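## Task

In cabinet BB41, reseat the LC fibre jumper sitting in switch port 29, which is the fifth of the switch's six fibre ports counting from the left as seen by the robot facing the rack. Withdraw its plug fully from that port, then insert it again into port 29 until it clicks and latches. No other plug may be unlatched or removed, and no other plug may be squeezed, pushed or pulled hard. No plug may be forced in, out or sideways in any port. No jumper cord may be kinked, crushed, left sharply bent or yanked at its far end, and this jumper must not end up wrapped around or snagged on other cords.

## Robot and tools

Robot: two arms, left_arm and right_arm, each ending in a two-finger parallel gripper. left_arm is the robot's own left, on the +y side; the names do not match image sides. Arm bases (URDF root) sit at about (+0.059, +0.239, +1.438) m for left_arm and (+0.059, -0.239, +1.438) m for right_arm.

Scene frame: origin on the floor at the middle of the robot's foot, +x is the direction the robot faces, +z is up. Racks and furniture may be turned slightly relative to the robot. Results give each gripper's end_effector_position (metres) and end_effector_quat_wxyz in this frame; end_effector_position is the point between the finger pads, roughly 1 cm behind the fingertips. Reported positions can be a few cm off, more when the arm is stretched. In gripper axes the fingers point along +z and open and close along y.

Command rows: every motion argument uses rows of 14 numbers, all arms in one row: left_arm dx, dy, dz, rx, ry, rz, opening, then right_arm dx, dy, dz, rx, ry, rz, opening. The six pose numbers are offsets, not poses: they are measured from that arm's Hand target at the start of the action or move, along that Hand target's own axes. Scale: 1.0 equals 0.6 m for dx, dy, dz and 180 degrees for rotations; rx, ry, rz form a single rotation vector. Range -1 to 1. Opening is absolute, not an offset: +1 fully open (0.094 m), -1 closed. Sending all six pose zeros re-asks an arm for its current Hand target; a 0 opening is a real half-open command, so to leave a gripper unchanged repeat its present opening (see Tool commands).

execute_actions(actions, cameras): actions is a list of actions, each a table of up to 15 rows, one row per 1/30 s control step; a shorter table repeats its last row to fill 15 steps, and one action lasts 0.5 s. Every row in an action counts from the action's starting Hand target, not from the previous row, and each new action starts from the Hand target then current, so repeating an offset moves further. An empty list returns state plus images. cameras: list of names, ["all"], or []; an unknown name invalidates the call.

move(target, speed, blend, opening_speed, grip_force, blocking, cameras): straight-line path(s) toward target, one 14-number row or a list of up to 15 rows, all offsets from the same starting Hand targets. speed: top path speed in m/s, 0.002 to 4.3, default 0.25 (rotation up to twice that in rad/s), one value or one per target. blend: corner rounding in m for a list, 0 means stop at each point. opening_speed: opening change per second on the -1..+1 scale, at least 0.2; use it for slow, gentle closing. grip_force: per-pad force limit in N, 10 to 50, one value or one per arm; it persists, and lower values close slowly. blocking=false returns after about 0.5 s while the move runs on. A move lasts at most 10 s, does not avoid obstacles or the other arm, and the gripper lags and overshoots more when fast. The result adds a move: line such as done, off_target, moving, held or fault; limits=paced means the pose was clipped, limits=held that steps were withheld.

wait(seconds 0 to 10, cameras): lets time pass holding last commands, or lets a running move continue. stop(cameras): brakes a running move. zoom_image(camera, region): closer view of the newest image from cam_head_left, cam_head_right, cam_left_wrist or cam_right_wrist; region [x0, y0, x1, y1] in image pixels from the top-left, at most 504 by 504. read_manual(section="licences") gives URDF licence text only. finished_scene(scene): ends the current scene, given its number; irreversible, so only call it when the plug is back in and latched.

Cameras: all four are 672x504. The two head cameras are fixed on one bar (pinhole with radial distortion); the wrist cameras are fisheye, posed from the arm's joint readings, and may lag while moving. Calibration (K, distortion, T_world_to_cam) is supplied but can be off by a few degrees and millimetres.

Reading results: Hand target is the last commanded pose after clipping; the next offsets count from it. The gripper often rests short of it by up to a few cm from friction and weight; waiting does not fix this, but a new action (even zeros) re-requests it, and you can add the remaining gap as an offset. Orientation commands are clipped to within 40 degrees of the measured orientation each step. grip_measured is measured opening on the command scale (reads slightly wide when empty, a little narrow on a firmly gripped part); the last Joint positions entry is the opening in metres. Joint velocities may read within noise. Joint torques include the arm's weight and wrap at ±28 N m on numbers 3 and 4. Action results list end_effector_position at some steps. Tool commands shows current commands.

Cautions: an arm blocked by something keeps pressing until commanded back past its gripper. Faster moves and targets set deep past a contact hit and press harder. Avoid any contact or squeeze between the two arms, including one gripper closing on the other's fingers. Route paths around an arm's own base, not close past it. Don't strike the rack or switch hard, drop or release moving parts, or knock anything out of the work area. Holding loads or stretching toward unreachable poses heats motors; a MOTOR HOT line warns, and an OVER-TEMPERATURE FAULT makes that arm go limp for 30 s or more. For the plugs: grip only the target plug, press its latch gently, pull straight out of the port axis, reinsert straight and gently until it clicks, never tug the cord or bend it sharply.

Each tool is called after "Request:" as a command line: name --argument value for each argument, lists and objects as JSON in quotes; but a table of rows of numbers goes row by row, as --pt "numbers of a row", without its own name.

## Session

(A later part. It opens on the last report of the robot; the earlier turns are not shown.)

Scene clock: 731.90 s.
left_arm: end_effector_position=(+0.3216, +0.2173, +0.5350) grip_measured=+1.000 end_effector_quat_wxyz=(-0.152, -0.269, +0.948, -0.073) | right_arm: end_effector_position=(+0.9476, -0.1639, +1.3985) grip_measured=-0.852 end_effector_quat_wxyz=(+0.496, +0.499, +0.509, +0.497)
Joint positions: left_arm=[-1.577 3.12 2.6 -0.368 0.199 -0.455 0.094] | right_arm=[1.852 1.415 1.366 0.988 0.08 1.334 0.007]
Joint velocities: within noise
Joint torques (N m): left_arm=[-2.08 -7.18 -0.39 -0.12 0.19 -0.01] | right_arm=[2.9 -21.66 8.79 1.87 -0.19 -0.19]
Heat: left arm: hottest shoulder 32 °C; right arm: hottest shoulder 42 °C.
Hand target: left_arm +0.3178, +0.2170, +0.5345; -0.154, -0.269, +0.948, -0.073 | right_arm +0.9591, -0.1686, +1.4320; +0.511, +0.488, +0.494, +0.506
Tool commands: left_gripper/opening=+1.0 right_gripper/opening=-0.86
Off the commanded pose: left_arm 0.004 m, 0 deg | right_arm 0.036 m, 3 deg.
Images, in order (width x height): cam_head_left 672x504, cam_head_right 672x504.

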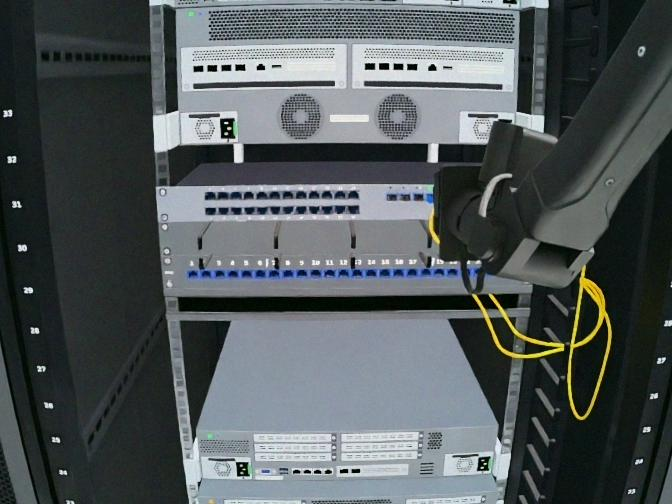

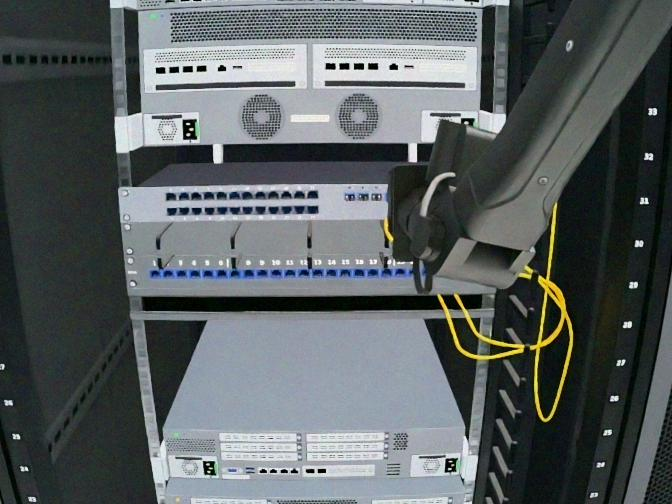

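Request:
move --target '[0,0,0,0,0,0,1,0,0,0,0,0,0,-0.95]' --grip_force 25 --opening_speed 0.2

Request:
move --target '[0,0,0,0,0,0,1,0,0.0009,-0.0233,0,0,0,-0.95]' --speed 0.03 --cameras '["cam_right_wrist"]'

Request:
zoom_image --camera "cam_right_wrist" --region '[280, 170, 400, 290]'

Scene clock: 749.10 s.
left_arm: end_effector_position=(+0.3216, +0.2173, +0.5350) grip_measured=+1.000 end_effector_quat_wxyz=(-0.152, -0.269, +0.948, -0.073) | right_arm: end_effector_position=(+0.9476, -0.1639, +1.3985) grip_measured=-0.856 end_effector_quat_wxyz=(+0.496, +0.499, +0.509, +0.497)
Joint positions: left_arm=[-1.577 3.12 2.6 -0.368 0.199 -0.455 0.094] | right_arm=[1.852 1.415 1.366 0.988 0.08 1.334 0.007]
Joint torques (N m): left_arm=[-2.55 -6.71 -0.36 -0.13 0.2 -0.04] | right_arm=[2.73 -21.36 8.77 1.98 -0.17 -0.18]
Heat: left arm: hottest shoulder 32 °C; right arm: hottest shoulder 42 °C.
Hand target: left_arm +0.3178, +0.2170, +0.5345; -0.154, -0.269, +0.948, -0.073 | right_arm +0.9591, -0.1686, +1.4320; +0.511, +0.488, +0.494, +0.506
Off the commanded pose: left_arm 0.004 m, 0 deg | right_arm 0.036 m, 3 deg.
grip_force (N): 25, 25
move: off_target (right_arm)

Scene clock: 749.80 s.
left_arm: end_effector_position=(+0.3216, +0.2173, +0.5350) grip_measured=+1.000 end_effector_quat_wxyz=(-0.152, -0.269, +0.948, -0.073) | right_arm: end_effector_position=(+0.9468, -0.1639, +1.3979) grip_measured=-0.857 end_effector_quat_wxyz=(+0.495, +0.499, +0.510, +0.496)
Joint positions: left_arm=[-1.577 3.12 2.6 -0.368 0.199 -0.455 0.094] | right_arm=[1.852 1.414 1.363 0.988 0.08 1.334 0.007]
Joint torques (N m): left_arm=[-2.02 -7 -0.39 -0.09 0.2 -0.02] | right_arm=[2.84 -22.36 5.27 2.95 -0.12 -0.22]
Heat: left arm: hottest shoulder 32 °C; right arm: hottest shoulder 42 °C.
Hand target: left_arm +0.3178, +0.2170, +0.5345; -0.154, -0.269, +0.948, -0.073 | right_arm +0.9452, -0.1687, +1.4324; +0.511, +0.488, +0.494, +0.507
Off the commanded pose: left_arm 0.004 m, 0 deg | right_arm 0.035 m, 3 deg.
grip_force (N): 25, 25
move: off_target (right_arm)
camera_calibration:
cam_right_wrist: T_world_to_cam=[[-0.0138704, -0.0227998, -0.999644, 1.4069], [-0.591869, 0.80597, -0.0101701, 0.711284], [0.805915, 0.591517, -0.0246736, -0.506198], [0, 0, 0, 1]] pos_world=[0.848454, -0.241772, 1.40114]
Images, in order (width x height): cam_right_wrist 672x504.

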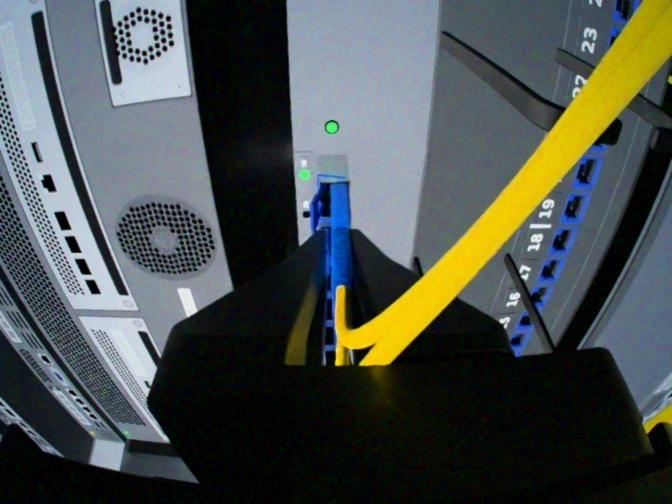

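Scaled by 4.200 from the camera's 672x504 image, which has a finer 960x720 frame.

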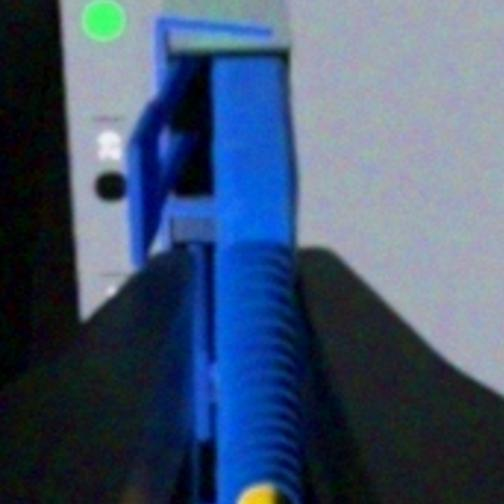

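Request:
move --target '[0,0,0,0,0,0,1,0,0.0009,-0.0233,0,0,0,-0.95]' --speed 0.03 --cameras '["cam_right_wrist"]'

Request:
zoom_image --camera "cam_right_wrist" --region '[280, 170, 400, 290]'

Scene clock: 757.90 s.
left_arm: end_effector_position=(+0.3216, +0.2173, +0.5350) grip_measured=+1.000 end_effector_quat_wxyz=(-0.152, -0.269, +0.948, -0.073) | right_arm: end_effector_position=(+0.9414, -0.1642, +1.3974) grip_measured=-0.861 end_effector_quat_wxyz=(+0.494, +0.499, +0.511, +0.496)
Joint positions: left_arm=[-1.577 3.12 2.6 -0.368 0.199 -0.455 0.094] | right_arm=[1.852 1.406 1.344 0.997 0.08 1.334 0.007]
Joint torques (N m): left_arm=[-2.14 -7.18 -0.29 -0.13 0.22 0] | right_arm=[3.19 -23.06 3.02 3.71 -0.05 -0.24]
Heat: left arm: hottest shoulder 32 °C; right arm: hottest shoulder 43 °C.
Hand target: left_arm +0.3178, +0.2170, +0.5345; -0.154, -0.269, +0.948, -0.073 | right_arm +0.9312, -0.1686, +1.4324; +0.511, +0.488, +0.494, +0.507
Off the commanded pose: left_arm 0.004 m, 0 deg | right_arm 0.037 m, 3 deg.
grip_force (N): 25, 25
move: off_target (right_arm)
camera_calibration:
cam_right_wrist: T_world_to_cam=[[-0.016397, -0.023074, -0.999599, 1.40852], [-0.59239, 0.805602, -0.00887861, 0.70695], [0.805484, 0.592008, -0.0268783, -0.498049], [0, 0, 0, 1]] pos_world=[0.843056, -0.242172, 1.40084]
Images, in order (width x height): cam_right_wrist 672x504.

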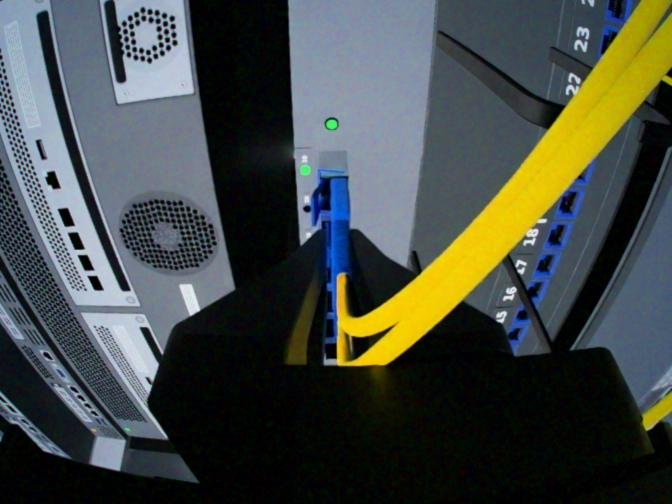

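Scaled by 4.200 from the camera's 672x504 image, which has a finer 960x720 frame.

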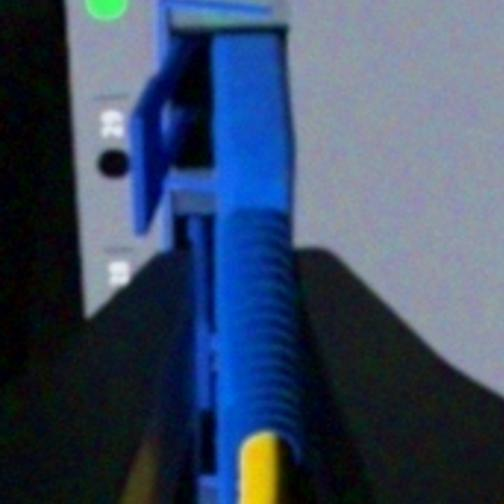

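Request:
zoom_image --camera "cam_right_wrist" --region '[310, 220, 390, 300]'

Request:
zoom_image --camera "cam_right_wrist" --region '[310, 290, 390, 370]'

Scaled by 6.300 from the camera's 672x504 image, which has a finer 960x720 frame.

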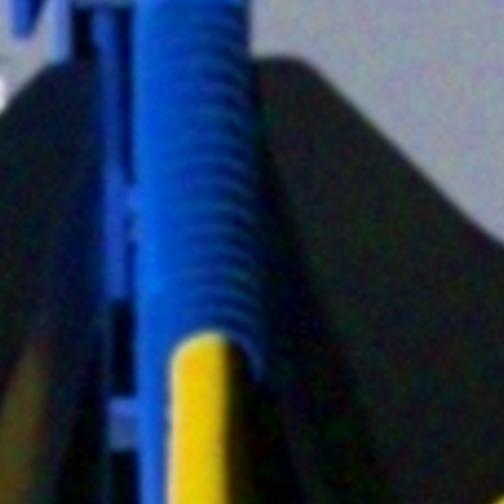

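Scaled by 6.300 from the camera's 672x504 image, which has a finer 960x720 frame.

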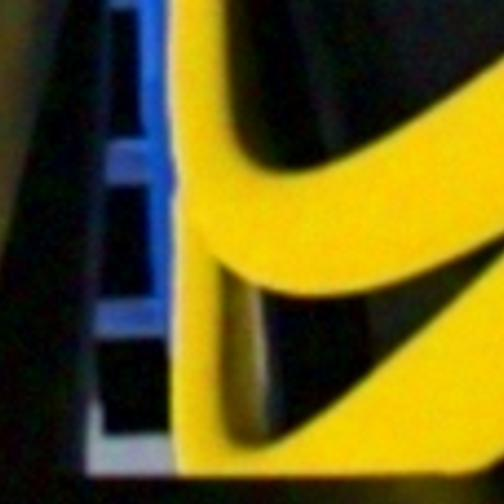

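Request:
move --target '[0,0,0,0,0,0,1,0,0,0,0,0,0,-0.7]' --speed 0.03 --opening_speed 0.3 --grip_force 50 --cameras '["cam_right_wrist"]'

Request:
zoom_image --camera "cam_right_wrist" --region '[280, 170, 400, 290]'

Scene clock: 785.37 s.
left_arm: end_effector_position=(+0.3216, +0.2173, +0.5350) grip_measured=+1.000 end_effector_quat_wxyz=(-0.152, -0.269, +0.948, -0.073) | right_arm: end_effector_position=(+0.9276, -0.1664, +1.4009) grip_measured=-0.703 end_effector_quat_wxyz=(+0.496, +0.499, +0.511, +0.495)
Joint positions: left_arm=[-1.577 3.12 2.6 -0.368 0.199 -0.455 0.094] | right_arm=[1.852 1.38 1.293 1.023 0.081 1.331 0.014]
Joint torques (N m): left_arm=[-2.49 -7.53 -0.36 -0.06 0.19 0.01] | right_arm=[3.14 -20.95 6.56 2.82 -0.09 -0.21]
Heat: left arm: hottest shoulder 32 °C; right arm: hottest shoulder 44 °C.
Hand target: left_arm +0.3178, +0.2170, +0.5345; -0.154, -0.269, +0.948, -0.073 | right_arm +0.9312, -0.1687, +1.4323; +0.511, +0.488, +0.494, +0.506
Off the commanded pose: left_arm 0.004 m, 0 deg | right_arm 0.032 m, 3 deg.
move: off_target (right_arm)
camera_calibration:
cam_right_wrist: T_world_to_cam=[[-0.0150812, -0.0260456, -0.999547, 1.40995], [-0.591553, 0.806175, -0.0120814, 0.704381], [0.806125, 0.591103, -0.0275655, -0.4853], [0, 0, 0, 1]] pos_world=[0.829155, -0.244269, 1.40444]
Images, in order (width x height): cam_right_wrist 672x504.

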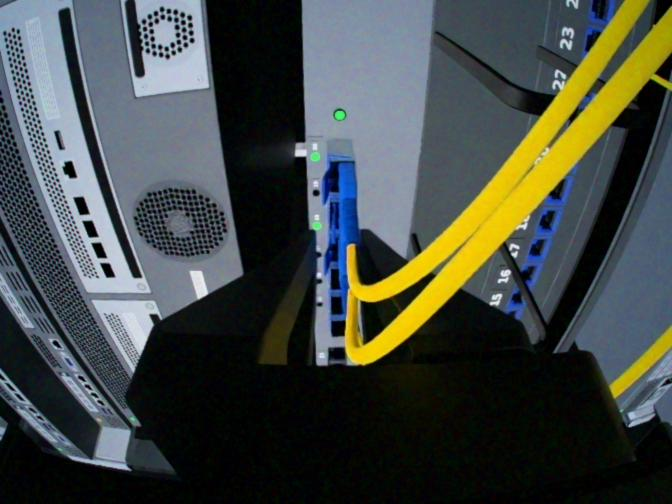

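Scaled by 4.200 from the camera's 672x504 image, which has a finer 960x720 frame.

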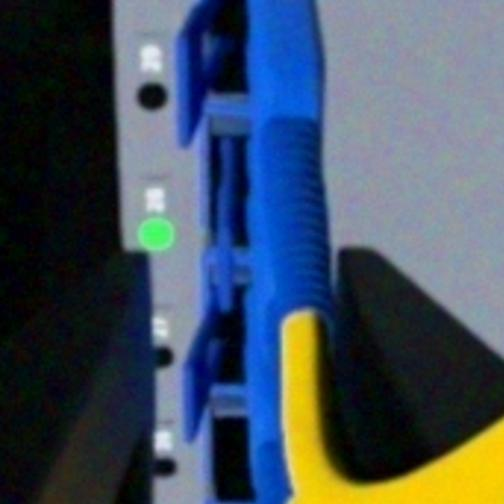

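Request:
move --pt "0 0 0 0 0 0 1 0.005 -0.030 0.0 -0.004 0 0 -0.6" --pt "0 0 0 0 0 0 1 0.005 -0.0348 0.0509 -0.004 0 0 -0.6" --speed 0.03 --cameras '["cam_right_wrist"]'

Request:
zoom_image --camera "cam_right_wrist" --region '[280, 170, 400, 290]'

Scene clock: 801.43 s.
left_arm: end_effector_position=(+0.3216, +0.2173, +0.5350) grip_measured=+1.000 end_effector_quat_wxyz=(-0.152, -0.269, +0.948, -0.073) | right_arm: end_effector_position=(+0.9483, -0.1640, +1.3996) grip_measured=-0.602 end_effector_quat_wxyz=(+0.506, +0.492, +0.499, +0.503)
Joint positions: left_arm=[-1.577 3.12 2.6 -0.368 0.199 -0.455 0.094] | right_arm=[1.852 1.432 1.374 1.031 0.08 1.331 0.019]
Joint torques (N m): left_arm=[-2.26 -6.89 -0.38 -0.12 0.2 -0.01] | right_arm=[2.37 -18.73 10.37 1.81 -0.41 -0.13]
Heat: left arm: hottest shoulder 32 °C; right arm: hottest shoulder 47 °C.
Hand target: left_arm +0.3178, +0.2170, +0.5345; -0.154, -0.269, +0.948, -0.073 | right_arm +0.9624, -0.1660, +1.4124; +0.514, +0.485, +0.490, +0.509
Off the commanded pose: left_arm 0.004 m, 0 deg | right_arm 0.019 m, 2 deg.
move: off_target (right_arm)
camera_calibration:
cam_right_wrist: T_world_to_cam=[[0.0208671, -0.0227412, -0.999524, 1.37547], [-0.584882, 0.810539, -0.030652, 0.735064], [0.81085, 0.585243, 0.0036127, -0.552497], [0, 0, 0, 1]] pos_world=[0.849216, -0.241173, 1.39935]
Images, in order (width x height): cam_right_wrist 672x504.

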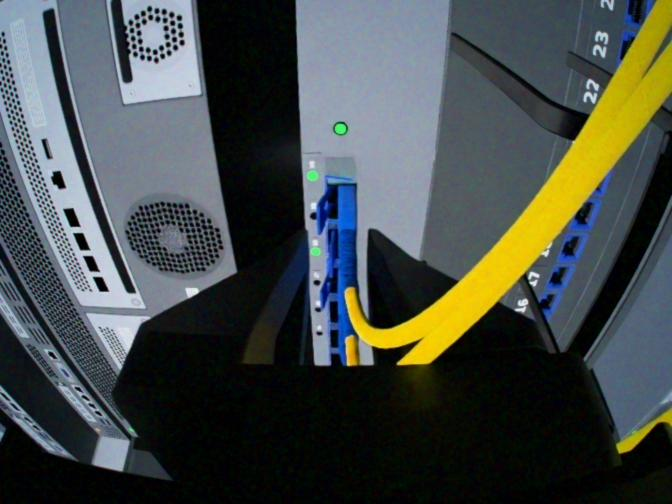

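Scaled by 4.200 from the camera's 672x504 image, which has a finer 960x720 frame.

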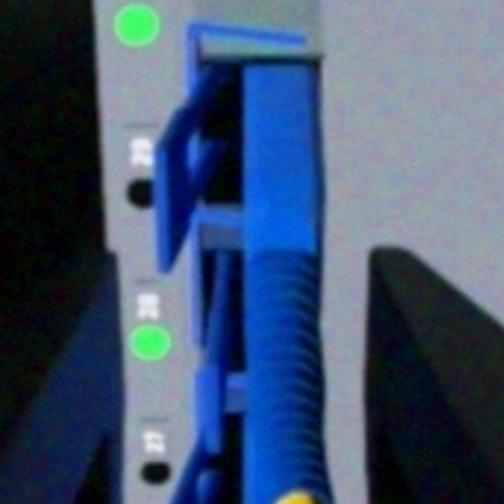

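Request:
move --target '[0,0,0,0,0,0,1,0.0,-0.005,0.0,0,0,0,-0.6]' --speed 0.03

Scene clock: 809.63 s.
left_arm: end_effector_position=(+0.3216, +0.2173, +0.5350) grip_measured=+1.000 end_effector_quat_wxyz=(-0.152, -0.269, +0.948, -0.073) | right_arm: end_effector_position=(+0.9477, -0.1628, +1.3948) grip_measured=-0.602 end_effector_quat_wxyz=(+0.504, +0.493, +0.501, +0.502)
Joint positions: left_arm=[-1.577 3.12 2.6 -0.368 0.199 -0.455 0.094] | right_arm=[1.852 1.438 1.374 1.031 0.079 1.331 0.019]
Joint torques (N m): left_arm=[-2.2 -7.06 -0.32 -0.06 0.18 -0.03] | right_arm=[2.14 -18.78 10.41 1.95 -0.41 -0.12]
Heat: left arm: hottest shoulder 32 °C; right arm: hottest shoulder 47 °C.
Hand target: left_arm +0.3178, +0.2170, +0.5345; -0.154, -0.269, +0.948, -0.073 | right_arm +0.9626, -0.1660, +1.4095; +0.514, +0.485, +0.490, +0.509
Off the commanded pose: left_arm 0.004 m, 0 deg | right_arm 0.021 m, 2 deg.
move: off_target (right_arm)

Request:
move --pt "0 0 0 0 0 0 1 0.0 0.02 0.0 0 0 0 -0.6" --pt "0 0 0 0 0 0 1 0.0 0.02 0.0 0 0 0 -0.78" --speed 0.03 --opening_speed 0.3 --cameras '["cam_right_wrist"]'

Request:
zoom_image --camera "cam_right_wrist" --region '[280, 170, 400, 290]'

Scene clock: 823.47 s.
left_arm: end_effector_position=(+0.3216, +0.2173, +0.5350) grip_measured=+1.000 end_effector_quat_wxyz=(-0.152, -0.269, +0.948, -0.073) | right_arm: end_effector_position=(+0.9488, -0.1626, +1.3952) grip_measured=-0.777 end_effector_quat_wxyz=(+0.502, +0.494, +0.503, +0.501)
Joint positions: left_arm=[-1.577 3.12 2.6 -0.368 0.199 -0.455 0.094] | right_arm=[1.852 1.436 1.377 1.02 0.078 1.331 0.01]
Joint torques (N m): left_arm=[-2.43 -6.83 -0.29 -0.13 0.18 0.01] | right_arm=[2.67 -20.19 9.36 1.8 -0.25 -0.19]
Heat: left arm: hottest shoulder 32 °C; right arm: hottest shoulder 45 °C.
Hand target: left_arm +0.3178, +0.2170, +0.5345; -0.154, -0.269, +0.948, -0.073 | right_arm +0.9620, -0.1659, +1.4214; +0.514, +0.485, +0.490, +0.509
Off the commanded pose: left_arm 0.004 m, 0 deg | right_arm 0.030 m, 2 deg.
move: off_target (right_arm); target 2's new opening was sent with right_arm's hand 0.032 m and 3 deg from that target
camera_calibration:
cam_right_wrist: T_world_to_cam=[[0.00956406, -0.0238369, -0.99967, 1.38183], [-0.588957, 0.807781, -0.024896, 0.729453], [0.808108, 0.589, -0.00631323, -0.53672], [0, 0, 0, 1]] pos_world=[0.850128, -0.240171, 1.39614]
Images, in order (width x height): cam_right_wrist 672x504.

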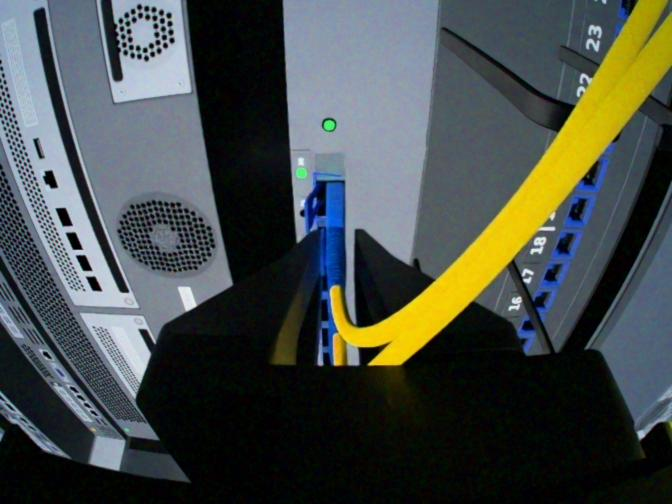

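Scaled by 4.200 from the camera's 672x504 image, which has a finer 960x720 frame.

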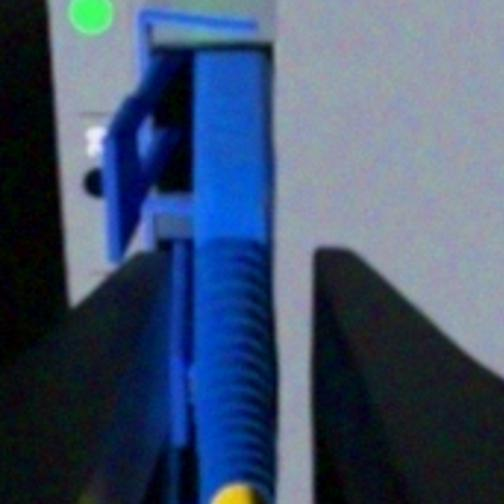

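Request:
move --target '[0,0,0,0,0,0,1,0.0,0.0117,0.0,0,0,0,-0.75]' --speed 0.03 --opening_speed 0.3 --cameras '["cam_right_wrist"]'

Request:
zoom_image --camera "cam_right_wrist" --region '[280, 170, 400, 290]'

Scene clock: 830.53 s.
left_arm: end_effector_position=(+0.3216, +0.2173, +0.5350) grip_measured=+1.000 end_effector_quat_wxyz=(-0.152, -0.269, +0.948, -0.073) | right_arm: end_effector_position=(+0.9493, -0.1628, +1.3962) grip_measured=-0.752 end_effector_quat_wxyz=(+0.501, +0.494, +0.505, +0.500)
Joint positions: left_arm=[-1.577 3.12 2.6 -0.368 0.199 -0.455 0.094] | right_arm=[1.852 1.432 1.377 1.013 0.078 1.331 0.012]
Joint torques (N m): left_arm=[-2.73 -6.71 -0.36 -0.12 0.19 0] | right_arm=[2.84 -21.54 8.94 1.74 -0.16 -0.19]
Heat: left arm: hottest shoulder 32 °C; right arm: hottest shoulder 46 °C.
Hand target: left_arm +0.3178, +0.2170, +0.5345; -0.154, -0.269, +0.948, -0.073 | right_arm +0.9616, -0.1658, +1.4284; +0.514, +0.485, +0.491, +0.509
Off the commanded pose: left_arm 0.004 m, 0 deg | right_arm 0.035 m, 3 deg.
move: off_target (right_arm)
camera_calibration:
cam_right_wrist: T_world_to_cam=[[0.00582296, -0.0241161, -0.999692, 1.38636], [-0.589742, 0.807266, -0.0229092, 0.727795], [0.807571, 0.589694, -0.0095216, -0.531835], [0, 0, 0, 1]] pos_world=[0.850633, -0.240471, 1.39754]
Images, in order (width x height): cam_right_wrist 672x504.

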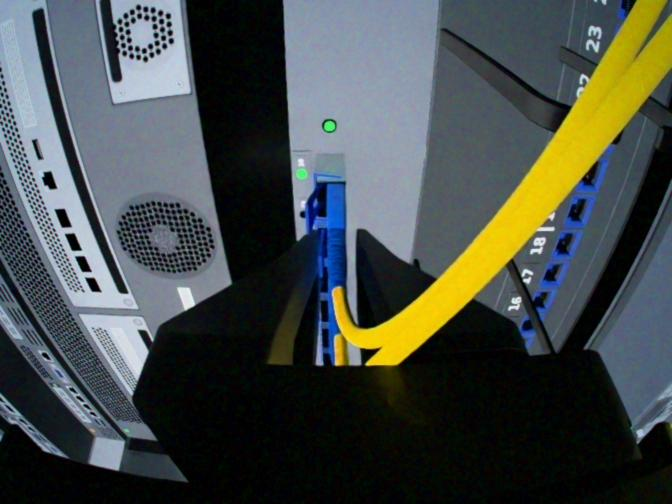

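Scaled by 4.200 from the camera's 672x504 image, which has a finer 960x720 frame.

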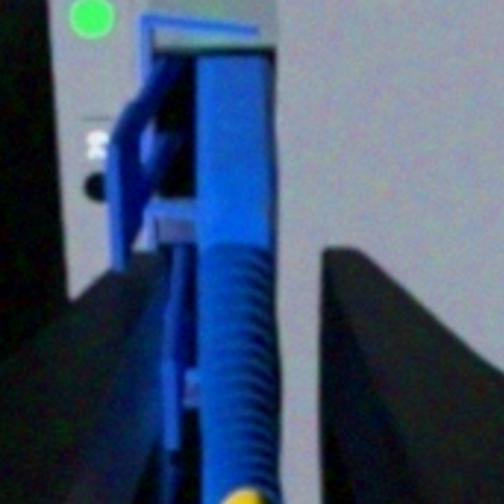

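Request:
move --pt "0 0 0 0 0 0 1 0.0 0.005 0.0 0 0 0 -0.75" --pt "0 0 0 0 0 0 1 0.0 0.005 0.0 0 0 0 -0.86" --speed 0.03 --opening_speed 0.2 --cameras '["cam_right_wrist"]'

Request:
zoom_image --camera "cam_right_wrist" --region '[280, 170, 400, 290]'

Scene clock: 837.97 s.
left_arm: end_effector_position=(+0.3216, +0.2173, +0.5350) grip_measured=+1.000 end_effector_quat_wxyz=(-0.152, -0.269, +0.948, -0.073) | right_arm: end_effector_position=(+0.9498, -0.1632, +1.3979) grip_measured=-0.852 end_effector_quat_wxyz=(+0.500, +0.494, +0.505, +0.500)
Joint positions: left_arm=[-1.577 3.12 2.6 -0.368 0.199 -0.455 0.094] | right_arm=[1.852 1.428 1.377 1.007 0.078 1.33 0.007]
Joint torques (N m): left_arm=[-2.73 -7.06 -0.31 -0.1 0.2 0] | right_arm=[2.96 -21.77 8.87 1.88 -0.11 -0.2]
Heat: left arm: hottest shoulder 32 °C; right arm: hottest shoulder 46 °C.
Hand target: left_arm +0.3178, +0.2170, +0.5345; -0.154, -0.269, +0.948, -0.073 | right_arm +0.9615, -0.1658, +1.4314; +0.514, +0.485, +0.491, +0.509
Off the commanded pose: left_arm 0.004 m, 0 deg | right_arm 0.036 m, 3 deg.
move: off_target (right_arm); target 2's new opening was sent with right_arm's hand 0.037 m and 3 deg from that target
camera_calibration:
cam_right_wrist: T_world_to_cam=[[0.00402893, -0.0246992, -0.999687, 1.38963], [-0.590121, 0.807006, -0.022317, 0.727888], [0.807305, 0.590026, -0.0113242, -0.529158], [0, 0, 0, 1]] pos_world=[0.851134, -0.24087, 1.39944]
Images, in order (width x height): cam_right_wrist 672x504.

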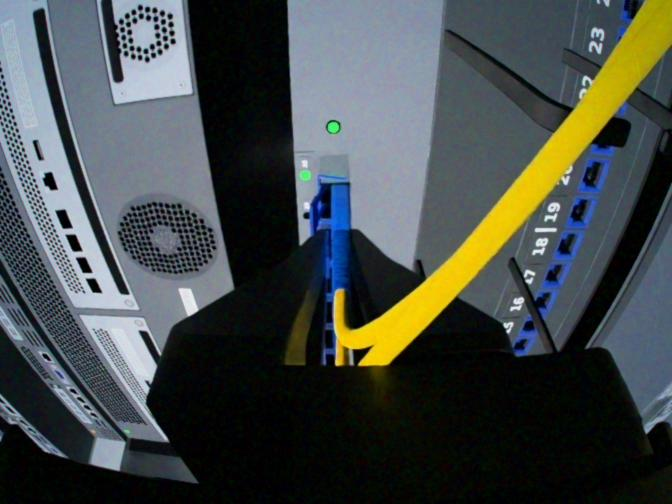

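Scaled by 4.200 from the camera's 672x504 image, which has a finer 960x720 frame.

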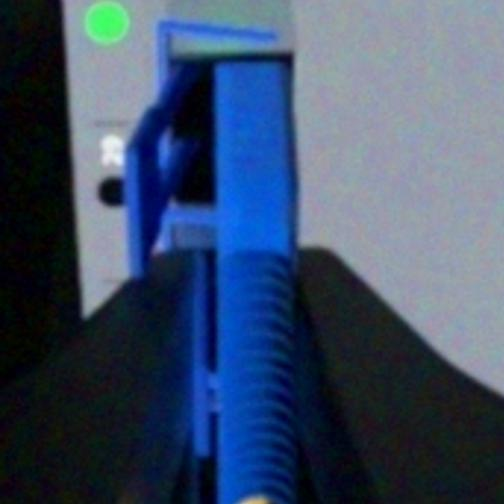

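Request:
move --target '[0,0,0,0,0,0,1,0,0,0,0,0,0,-1]' --grip_force 50 --opening_speed 0.3

Request:
move --target '[0,0,0,0,0,0,1,0,0.0016,-0.0417,0,0,0,-1]' --speed 0.03 --cameras '["cam_right_wrist"]'

Request:
zoom_image --camera "cam_right_wrist" --region '[280, 170, 400, 290]'

Scene clock: 849.57 s.
left_arm: end_effector_position=(+0.3216, +0.2173, +0.5350) grip_measured=+1.000 end_effector_quat_wxyz=(-0.152, -0.269, +0.948, -0.073) | right_arm: end_effector_position=(+0.9498, -0.1632, +1.3979) grip_measured=-0.874 end_effector_quat_wxyz=(+0.500, +0.494, +0.505, +0.500)
Joint positions: left_arm=[-1.577 3.12 2.6 -0.368 0.199 -0.455 0.094] | right_arm=[1.852 1.428 1.377 1.007 0.078 1.33 0.006]
Joint torques (N m): left_arm=[-1.79 -7.18 -0.21 -0.09 0.19 -0.01] | right_arm=[3.08 -21.3 8.84 1.83 -0.1 -0.2]
Heat: left arm: hottest shoulder 32 °C; right arm: hottest shoulder 45 °C.
Hand target: left_arm +0.3178, +0.2170, +0.5345; -0.154, -0.269, +0.948, -0.073 | right_arm +0.9615, -0.1658, +1.4314; +0.514, +0.485, +0.491, +0.509
Off the commanded pose: left_arm 0.004 m, 0 deg | right_arm 0.036 m, 3 deg.
move: off_target (right_arm)

Scene clock: 850.60 s.
left_arm: end_effector_position=(+0.3216, +0.2173, +0.5350) grip_measured=+1.000 end_effector_quat_wxyz=(-0.152, -0.269, +0.948, -0.073) | right_arm: end_effector_position=(+0.9480, -0.1631, +1.3967) grip_measured=-0.875 end_effector_quat_wxyz=(+0.499, +0.495, +0.506, +0.499)
Joint positions: left_arm=[-1.577 3.12 2.6 -0.368 0.199 -0.455 0.094] | right_arm=[1.852 1.426 1.371 1.007 0.078 1.33 0.006]
Joint torques (N m): left_arm=[-2.2 -7.24 -0.23 0.03 0.2 0.03] | right_arm=[3.6 -23.41 2.7 3.64 -0.03 -0.23]
Heat: left arm: hottest shoulder 32 °C; right arm: hottest shoulder 46 °C.
Hand target: left_arm +0.3178, +0.2170, +0.5345; -0.154, -0.269, +0.948, -0.073 | right_arm +0.9364, -0.1657, +1.4310; +0.514, +0.485, +0.491, +0.509
Off the commanded pose: left_arm 0.004 m, 0 deg | right_arm 0.036 m, 3 deg.
move: off_target (right_arm)
camera_calibration:
cam_right_wrist: T_world_to_cam=[[0.000348334, -0.0250688, -0.999686, 1.39187], [-0.590887, 0.806495, -0.0204301, 0.724757], [0.806754, 0.590709, -0.0145319, -0.522679], [0, 0, 0, 1]] pos_world=[0.849439, -0.24087, 1.39864]
Images, in order (width x height): cam_right_wrist 672x504.

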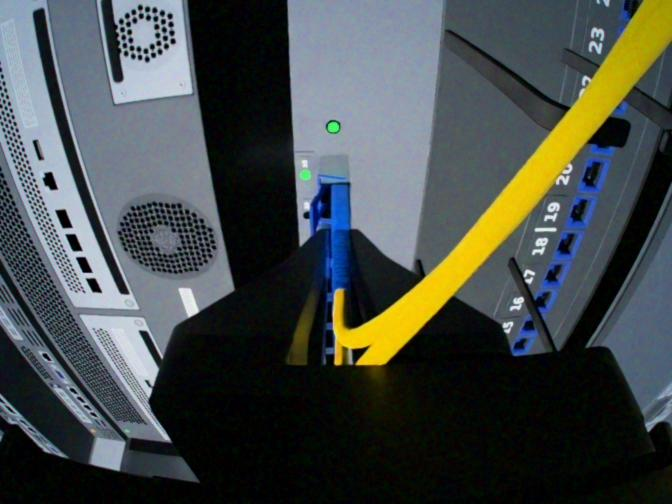

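Scaled by 4.200 from the camera's 672x504 image, which has a finer 960x720 frame.

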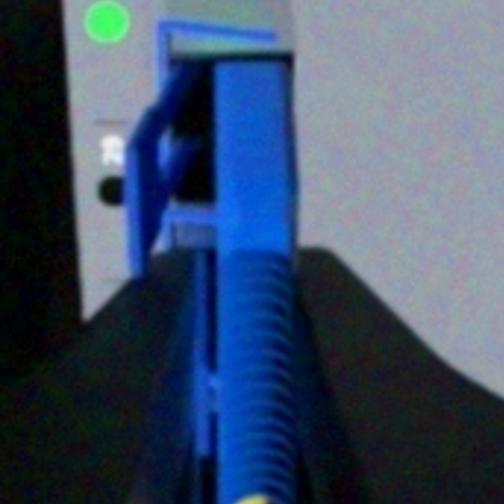

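Request:
move --target '[0,0,0,0,0,0,1,0,0.0006,-0.0167,0,0,0,-1]' --speed 0.03 --cameras '["cam_right_wrist"]'

Request:
zoom_image --camera "cam_right_wrist" --region '[280, 170, 400, 290]'

Scene clock: 856.97 s.
left_arm: end_effector_position=(+0.3216, +0.2173, +0.5350) grip_measured=+1.000 end_effector_quat_wxyz=(-0.152, -0.269, +0.948, -0.073) | right_arm: end_effector_position=(+0.9249, -0.1627, +1.3986) grip_measured=-0.879 end_effector_quat_wxyz=(+0.498, +0.496, +0.508, +0.498)
Joint positions: left_arm=[-1.577 3.12 2.6 -0.368 0.199 -0.455 0.094] | right_arm=[1.858 1.389 1.289 1.048 0.081 1.326 0.006]
Joint torques (N m): left_arm=[-2.2 -6.89 -0.34 -0.2 0.22 0] | right_arm=[3.08 -20.54 7.06 2.85 -0.11 -0.21]
Heat: left arm: hottest shoulder 32 °C; right arm: hottest shoulder 47 °C.
Hand target: left_arm +0.3178, +0.2170, +0.5345; -0.154, -0.269, +0.948, -0.073 | right_arm +0.9265, -0.1657, +1.4312; +0.514, +0.485, +0.490, +0.509
Off the commanded pose: left_arm 0.004 m, 0 deg | right_arm 0.032 m, 3 deg.
move: off_target (right_arm)
camera_calibration:
cam_right_wrist: T_world_to_cam=[[-0.00390981, -0.0246447, -0.999689, 1.39791], [-0.592208, 0.805594, -0.0175436, 0.707948], [0.805775, 0.591955, -0.0177445, -0.498681], [0, 0, 0, 1]] pos_world=[0.826543, -0.24067, 1.40104]
Images, in order (width x height): cam_right_wrist 672x504.

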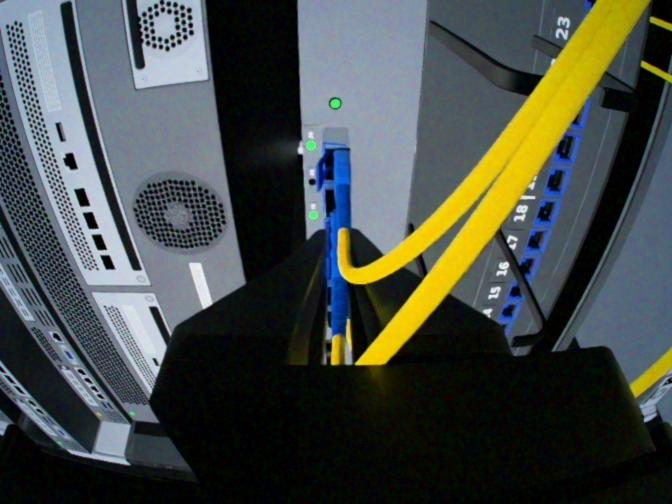

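Scaled by 4.200 from the camera's 672x504 image, which has a finer 960x720 frame.

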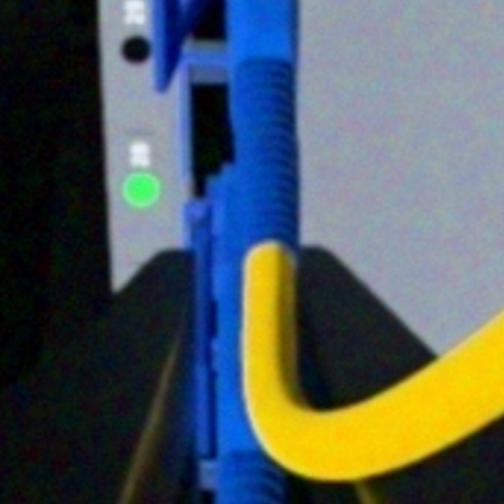

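Request:
move --target '[0,0,0,0,0,0,1,0,0.0006,-0.0133,0,0,0,-1]' --speed 0.03 --cameras '["cam_right_wrist","cam_head_left"]'

Request:
zoom_image --camera "cam_right_wrist" --region '[280, 120, 400, 240]'

Request:
zoom_image --camera "cam_right_wrist" --region '[300, 180, 380, 260]'

Request:
zoom_image --camera "cam_right_wrist" --region '[300, 240, 420, 360]'

Request:
zoom_image --camera "cam_head_left" --region '[380, 160, 640, 420]'

Scene clock: 872.73 s.
left_arm: end_effector_position=(+0.3216, +0.2173, +0.5350) grip_measured=+1.000 end_effector_quat_wxyz=(-0.152, -0.269, +0.948, -0.073) | right_arm: end_effector_position=(+0.9154, -0.1641, +1.4016) grip_measured=-0.879 end_effector_quat_wxyz=(+0.500, +0.495, +0.507, +0.499)
Joint positions: left_arm=[-1.577 3.12 2.6 -0.368 0.199 -0.455 0.094] | right_arm=[1.858 1.372 1.255 1.07 0.082 1.323 0.006]
Joint torques (N m): left_arm=[-2.32 -6.77 -0.35 -0.09 0.2 -0.01] | right_arm=[3.08 -20.42 6.27 2.81 -0.09 -0.22]
Heat: left arm: hottest shoulder 32 °C; right arm: hottest shoulder 48 °C.
Hand target: left_arm +0.3178, +0.2170, +0.5345; -0.154, -0.269, +0.948, -0.073 | right_arm +0.9184, -0.1657, +1.4308; +0.514, +0.485, +0.491, +0.509
Off the commanded pose: left_arm 0.004 m, 0 deg | right_arm 0.030 m, 3 deg.
move: off_target (right_arm)
camera_calibration:
cam_right_wrist: T_world_to_cam=[[0.000234122, -0.0262682, -0.999655, 1.39661], [-0.590716, 0.806597, -0.0213335, 0.707555], [0.806879, 0.590518, -0.0153282, -0.494747], [0, 0, 0, 1]] pos_world=[0.816839, -0.241869, 1.40364]
Images, in order (width x height): cam_head_left 672x504, cam_right_wrist 672x504.

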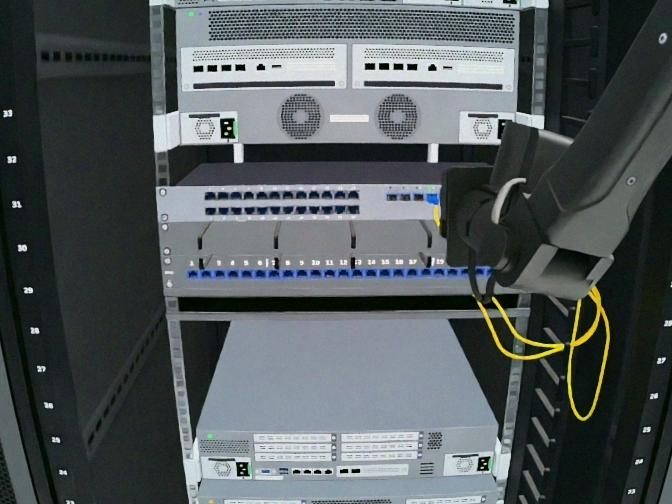

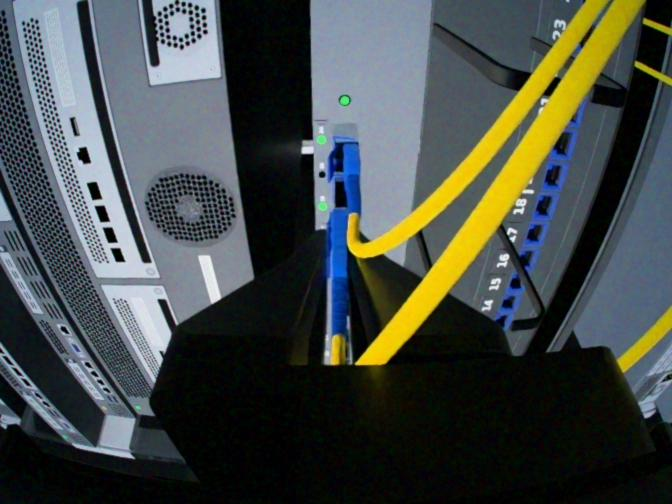

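Scaled by 4.200 from the camera's 672x504 image, which has a finer 960x720 frame.

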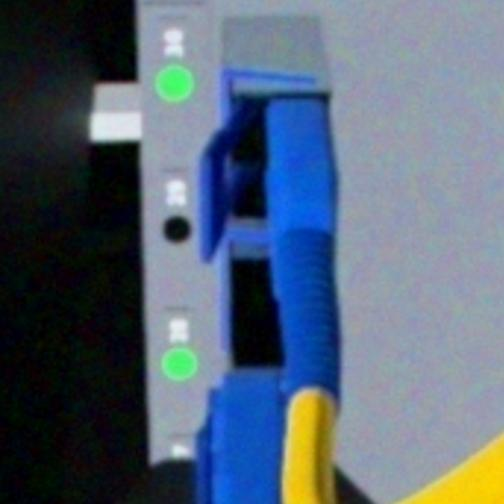

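Scaled by 6.300 from the camera's 672x504 image, which has a finer 960x720 frame.

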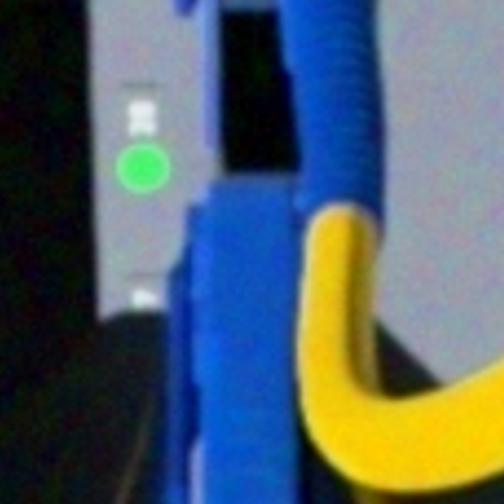

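Scaled by 4.200 from the camera's 672x504 image, which has a finer 960x720 frame.

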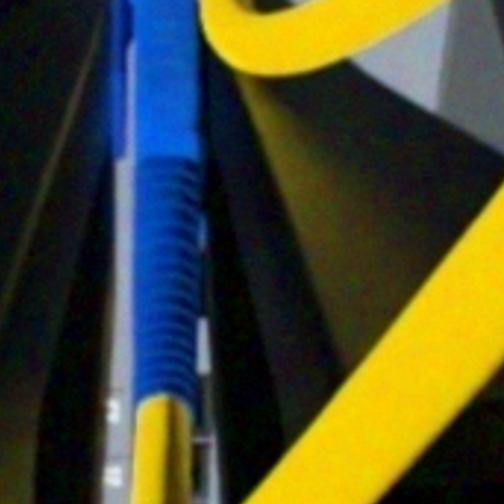

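Scaled by 1.938 from the camera's 672x504 image, which has a finer 960x720 frame.

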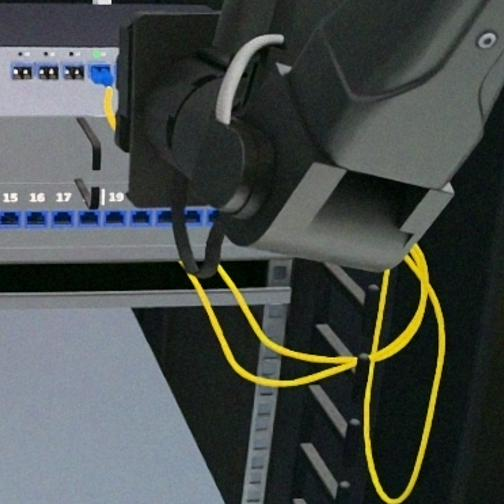

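Request:
move --target '[0,0,0,0,0,0,1,0,-0.025,0,0,0,0,-1]' --speed 0.03

Scene clock: 894.10 s.
left_arm: end_effector_position=(+0.3216, +0.2173, +0.5350) grip_measured=+1.000 end_effector_quat_wxyz=(-0.152, -0.269, +0.948, -0.073) | right_arm: end_effector_position=(+0.9153, -0.1654, +1.4069) grip_measured=-0.879 end_effector_quat_wxyz=(+0.506, +0.491, +0.500, +0.503)
Joint positions: left_arm=[-1.577 3.12 2.6 -0.368 0.199 -0.455 0.094] | right_arm=[1.858 1.372 1.254 1.091 0.082 1.323 0.006]
Joint torques (N m): left_arm=[-2.08 -7.12 -0.38 -0.13 0.19 -0.01] | right_arm=[2.43 -18.02 7.15 2.82 -0.27 -0.15]
Heat: left arm: hottest shoulder 32 °C; right arm: hottest shoulder 45 °C.
Hand target: left_arm +0.3178, +0.2170, +0.5345; -0.154, -0.269, +0.948, -0.073 | right_arm +0.9191, -0.1659, +1.4161; +0.514, +0.485, +0.491, +0.509
Off the commanded pose: left_arm 0.004 m, 0 deg | right_arm 0.010 m, 2 deg.
move: done

Request:
move --target '[0,0,0,0,0,0,1,0,-0.012,0,0,0,0,-1]' --speed 0.03

Scene clock: 900.57 s.
left_arm: end_effector_position=(+0.3216, +0.2173, +0.5350) grip_measured=+1.000 end_effector_quat_wxyz=(-0.152, -0.269, +0.948, -0.073) | right_arm: end_effector_position=(+0.9138, -0.1638, +1.3995) grip_measured=-0.879 end_effector_quat_wxyz=(+0.505, +0.492, +0.501, +0.502)
Joint positions: left_arm=[-1.577 3.12 2.6 -0.368 0.199 -0.455 0.094] | right_arm=[1.858 1.386 1.254 1.102 0.082 1.323 0.006]
Joint torques (N m): left_arm=[-2.02 -6.95 -0.25 -0.06 0.2 0.02] | right_arm=[2.37 -17.79 7.49 2.66 -0.38 -0.12]
Heat: left arm: hottest shoulder 32 °C; right arm: hottest shoulder 45 °C.
Hand target: left_arm +0.3178, +0.2170, +0.5345; -0.154, -0.269, +0.948, -0.073 | right_arm +0.9195, -0.1660, +1.4088; +0.514, +0.485, +0.491, +0.509
Off the commanded pose: left_arm 0.004 m, 0 deg | right_arm 0.011 m, 2 deg.
move: off_target (right_arm)

Request:
execute_actions --actions '[]' --cameras '["cam_right_wrist"]'

Request:
zoom_image --camera "cam_right_wrist" --region '[290, 110, 390, 210]'

Request:
zoom_image --camera "cam_right_wrist" --region '[290, 170, 390, 270]'

Scene clock: 906.03 s.
left_arm: end_effector_position=(+0.3216, +0.2173, +0.5350) grip_measured=+1.000 end_effector_quat_wxyz=(-0.152, -0.269, +0.948, -0.073) | right_arm: end_effector_position=(+0.9138, -0.1638, +1.3996) grip_measured=-0.879 end_effector_quat_wxyz=(+0.505, +0.492, +0.501, +0.502)
Joint positions: left_arm=[-1.577 3.12 2.6 -0.368 0.199 -0.455 0.094] | right_arm=[1.858 1.386 1.254 1.102 0.082 1.323 0.006]
Joint velocities: within noise
Joint torques (N m): left_arm=[-2.26 -7.18 -0.31 -0.02 0.21 0] | right_arm=[2.02 -17.61 7.57 2.86 -0.39 -0.12]
Heat: left arm: hottest shoulder 31 °C; right arm: hottest shoulder 45 °C.
Hand target: left_arm +0.3178, +0.2170, +0.5345; -0.154, -0.269, +0.948, -0.073 | right_arm +0.9195, -0.1660, +1.4088; +0.514, +0.485, +0.491, +0.509
Tool commands: left_gripper/opening=+1.0 right_gripper/opening=-1.0
Off the commanded pose: left_arm 0.004 m, 0 deg | right_arm 0.011 m, 2 deg.
camera_calibration:
cam_right_wrist: T_world_to_cam=[[0.0182709, -0.0250032, -0.99952, 1.37826], [-0.586777, 0.809157, -0.0309673, 0.716589], [0.809543, 0.587061, 0.000112685, -0.518346], [0, 0, 0, 1]] pos_world=[0.814919, -0.241071, 1.39985]
Images, in order (width x height): cam_right_wrist 672x504.

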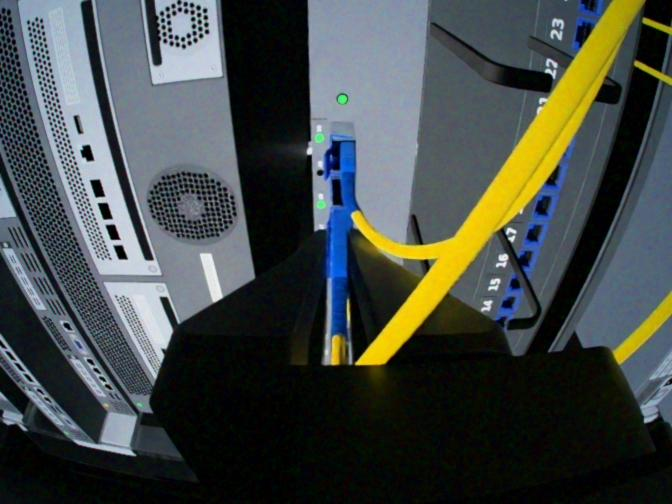

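Scaled by 5.040 from the camera's 672x504 image, which has a finer 960x720 frame.

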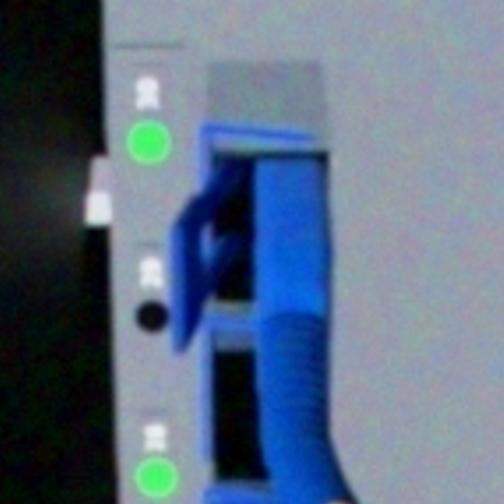

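Scaled by 5.040 from the camera's 672x504 image, which has a finer 960x720 frame.

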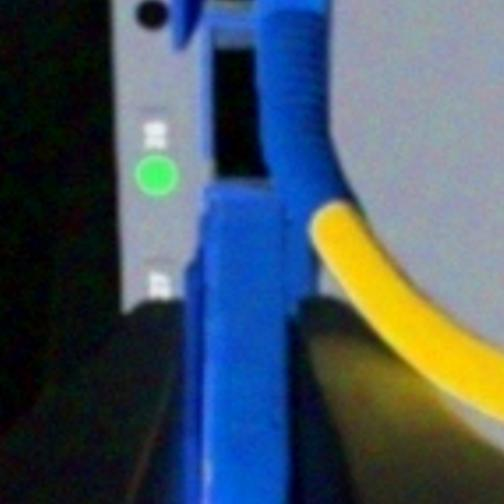

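Request:
move --target '[0,0,0,0,0,0,1,0.003,-0.0042,0,0.0044,0,0,-1]' --speed 0.03

Scene clock: 954.80 s.
left_arm: end_effector_position=(+0.3216, +0.2173, +0.5350) grip_measured=+1.000 end_effector_quat_wxyz=(-0.152, -0.269, +0.948, -0.073) | right_arm: end_effector_position=(+0.9138, -0.1638, +1.3996) grip_measured=-0.879 end_effector_quat_wxyz=(+0.505, +0.492, +0.501, +0.502)
Joint positions: left_arm=[-1.577 3.12 2.6 -0.368 0.199 -0.455 0.094] | right_arm=[1.858 1.386 1.254 1.102 0.082 1.323 0.006]
Joint torques (N m): left_arm=[-2.37 -6.95 -0.23 -0.06 0.21 0] | right_arm=[2.61 -17.85 7.62 2.24 -0.18 -0.13]
Heat: left arm: hottest shoulder 31 °C; right arm: hottest shoulder 45 °C.
Hand target: left_arm +0.3178, +0.2170, +0.5345; -0.154, -0.269, +0.948, -0.073 | right_arm +0.9196, -0.1642, +1.4062; +0.511, +0.489, +0.494, +0.506
Off the commanded pose: left_arm 0.004 m, 0 deg | right_arm 0.009 m, 1 deg.
move: done

Request:
move --target '[0,0,0,0,0,0,1,0.002,-0.005,0,0.004,0,0,-1]' --speed 0.03

Scene clock: 959.63 s.
left_arm: end_effector_position=(+0.3216, +0.2173, +0.5350) grip_measured=+1.000 end_effector_quat_wxyz=(-0.152, -0.269, +0.948, -0.073) | right_arm: end_effector_position=(+0.9138, -0.1642, +1.3995) grip_measured=-0.879 end_effector_quat_wxyz=(+0.506, +0.493, +0.500, +0.502)
Joint positions: left_arm=[-1.577 3.12 2.6 -0.368 0.199 -0.455 0.094] | right_arm=[1.858 1.386 1.254 1.102 0.085 1.323 0.006]
Joint torques (N m): left_arm=[-2.2 -6.71 -0.29 -0.06 0.2 -0.02] | right_arm=[2.32 -17.79 7.66 1.74 -0.1 -0.13]
Heat: left arm: hottest shoulder 31 °C; right arm: hottest shoulder 45 °C.
Hand target: left_arm +0.3178, +0.2170, +0.5345; -0.154, -0.269, +0.948, -0.073 | right_arm +0.9197, -0.1630, +1.4033; +0.508, +0.492, +0.497, +0.503
Off the commanded pose: left_arm 0.004 m, 0 deg | right_arm 0.007 m, 0 deg.
move: done

Request:
move --target '[0,0,0,0,0,0,1,0.002,-0.006,0,0.002,0,0,-1]' --speed 0.03

Scene clock: 965.23 s.
left_arm: end_effector_position=(+0.3216, +0.2173, +0.5350) grip_measured=+1.000 end_effector_quat_wxyz=(-0.152, -0.269, +0.948, -0.073) | right_arm: end_effector_position=(+0.9133, -0.1637, +1.3952) grip_measured=-0.879 end_effector_quat_wxyz=(+0.504, +0.495, +0.503, +0.499)
Joint positions: left_arm=[-1.577 3.12 2.6 -0.368 0.199 -0.455 0.094] | right_arm=[1.858 1.39 1.254 1.099 0.087 1.323 0.006]
Joint torques (N m): left_arm=[-2.37 -7.12 -0.31 -0.05 0.2 -0.01] | right_arm=[2.61 -17.85 7.72 1.85 -0.08 -0.13]
Heat: left arm: hottest shoulder 31 °C; right arm: hottest shoulder 45 °C.
Hand target: left_arm +0.3178, +0.2170, +0.5345; -0.154, -0.269, +0.948, -0.073 | right_arm +0.9198, -0.1619, +1.3995; +0.506, +0.494, +0.499, +0.501
Off the commanded pose: left_arm 0.004 m, 0 deg | right_arm 0.008 m, 1 deg.
move: done


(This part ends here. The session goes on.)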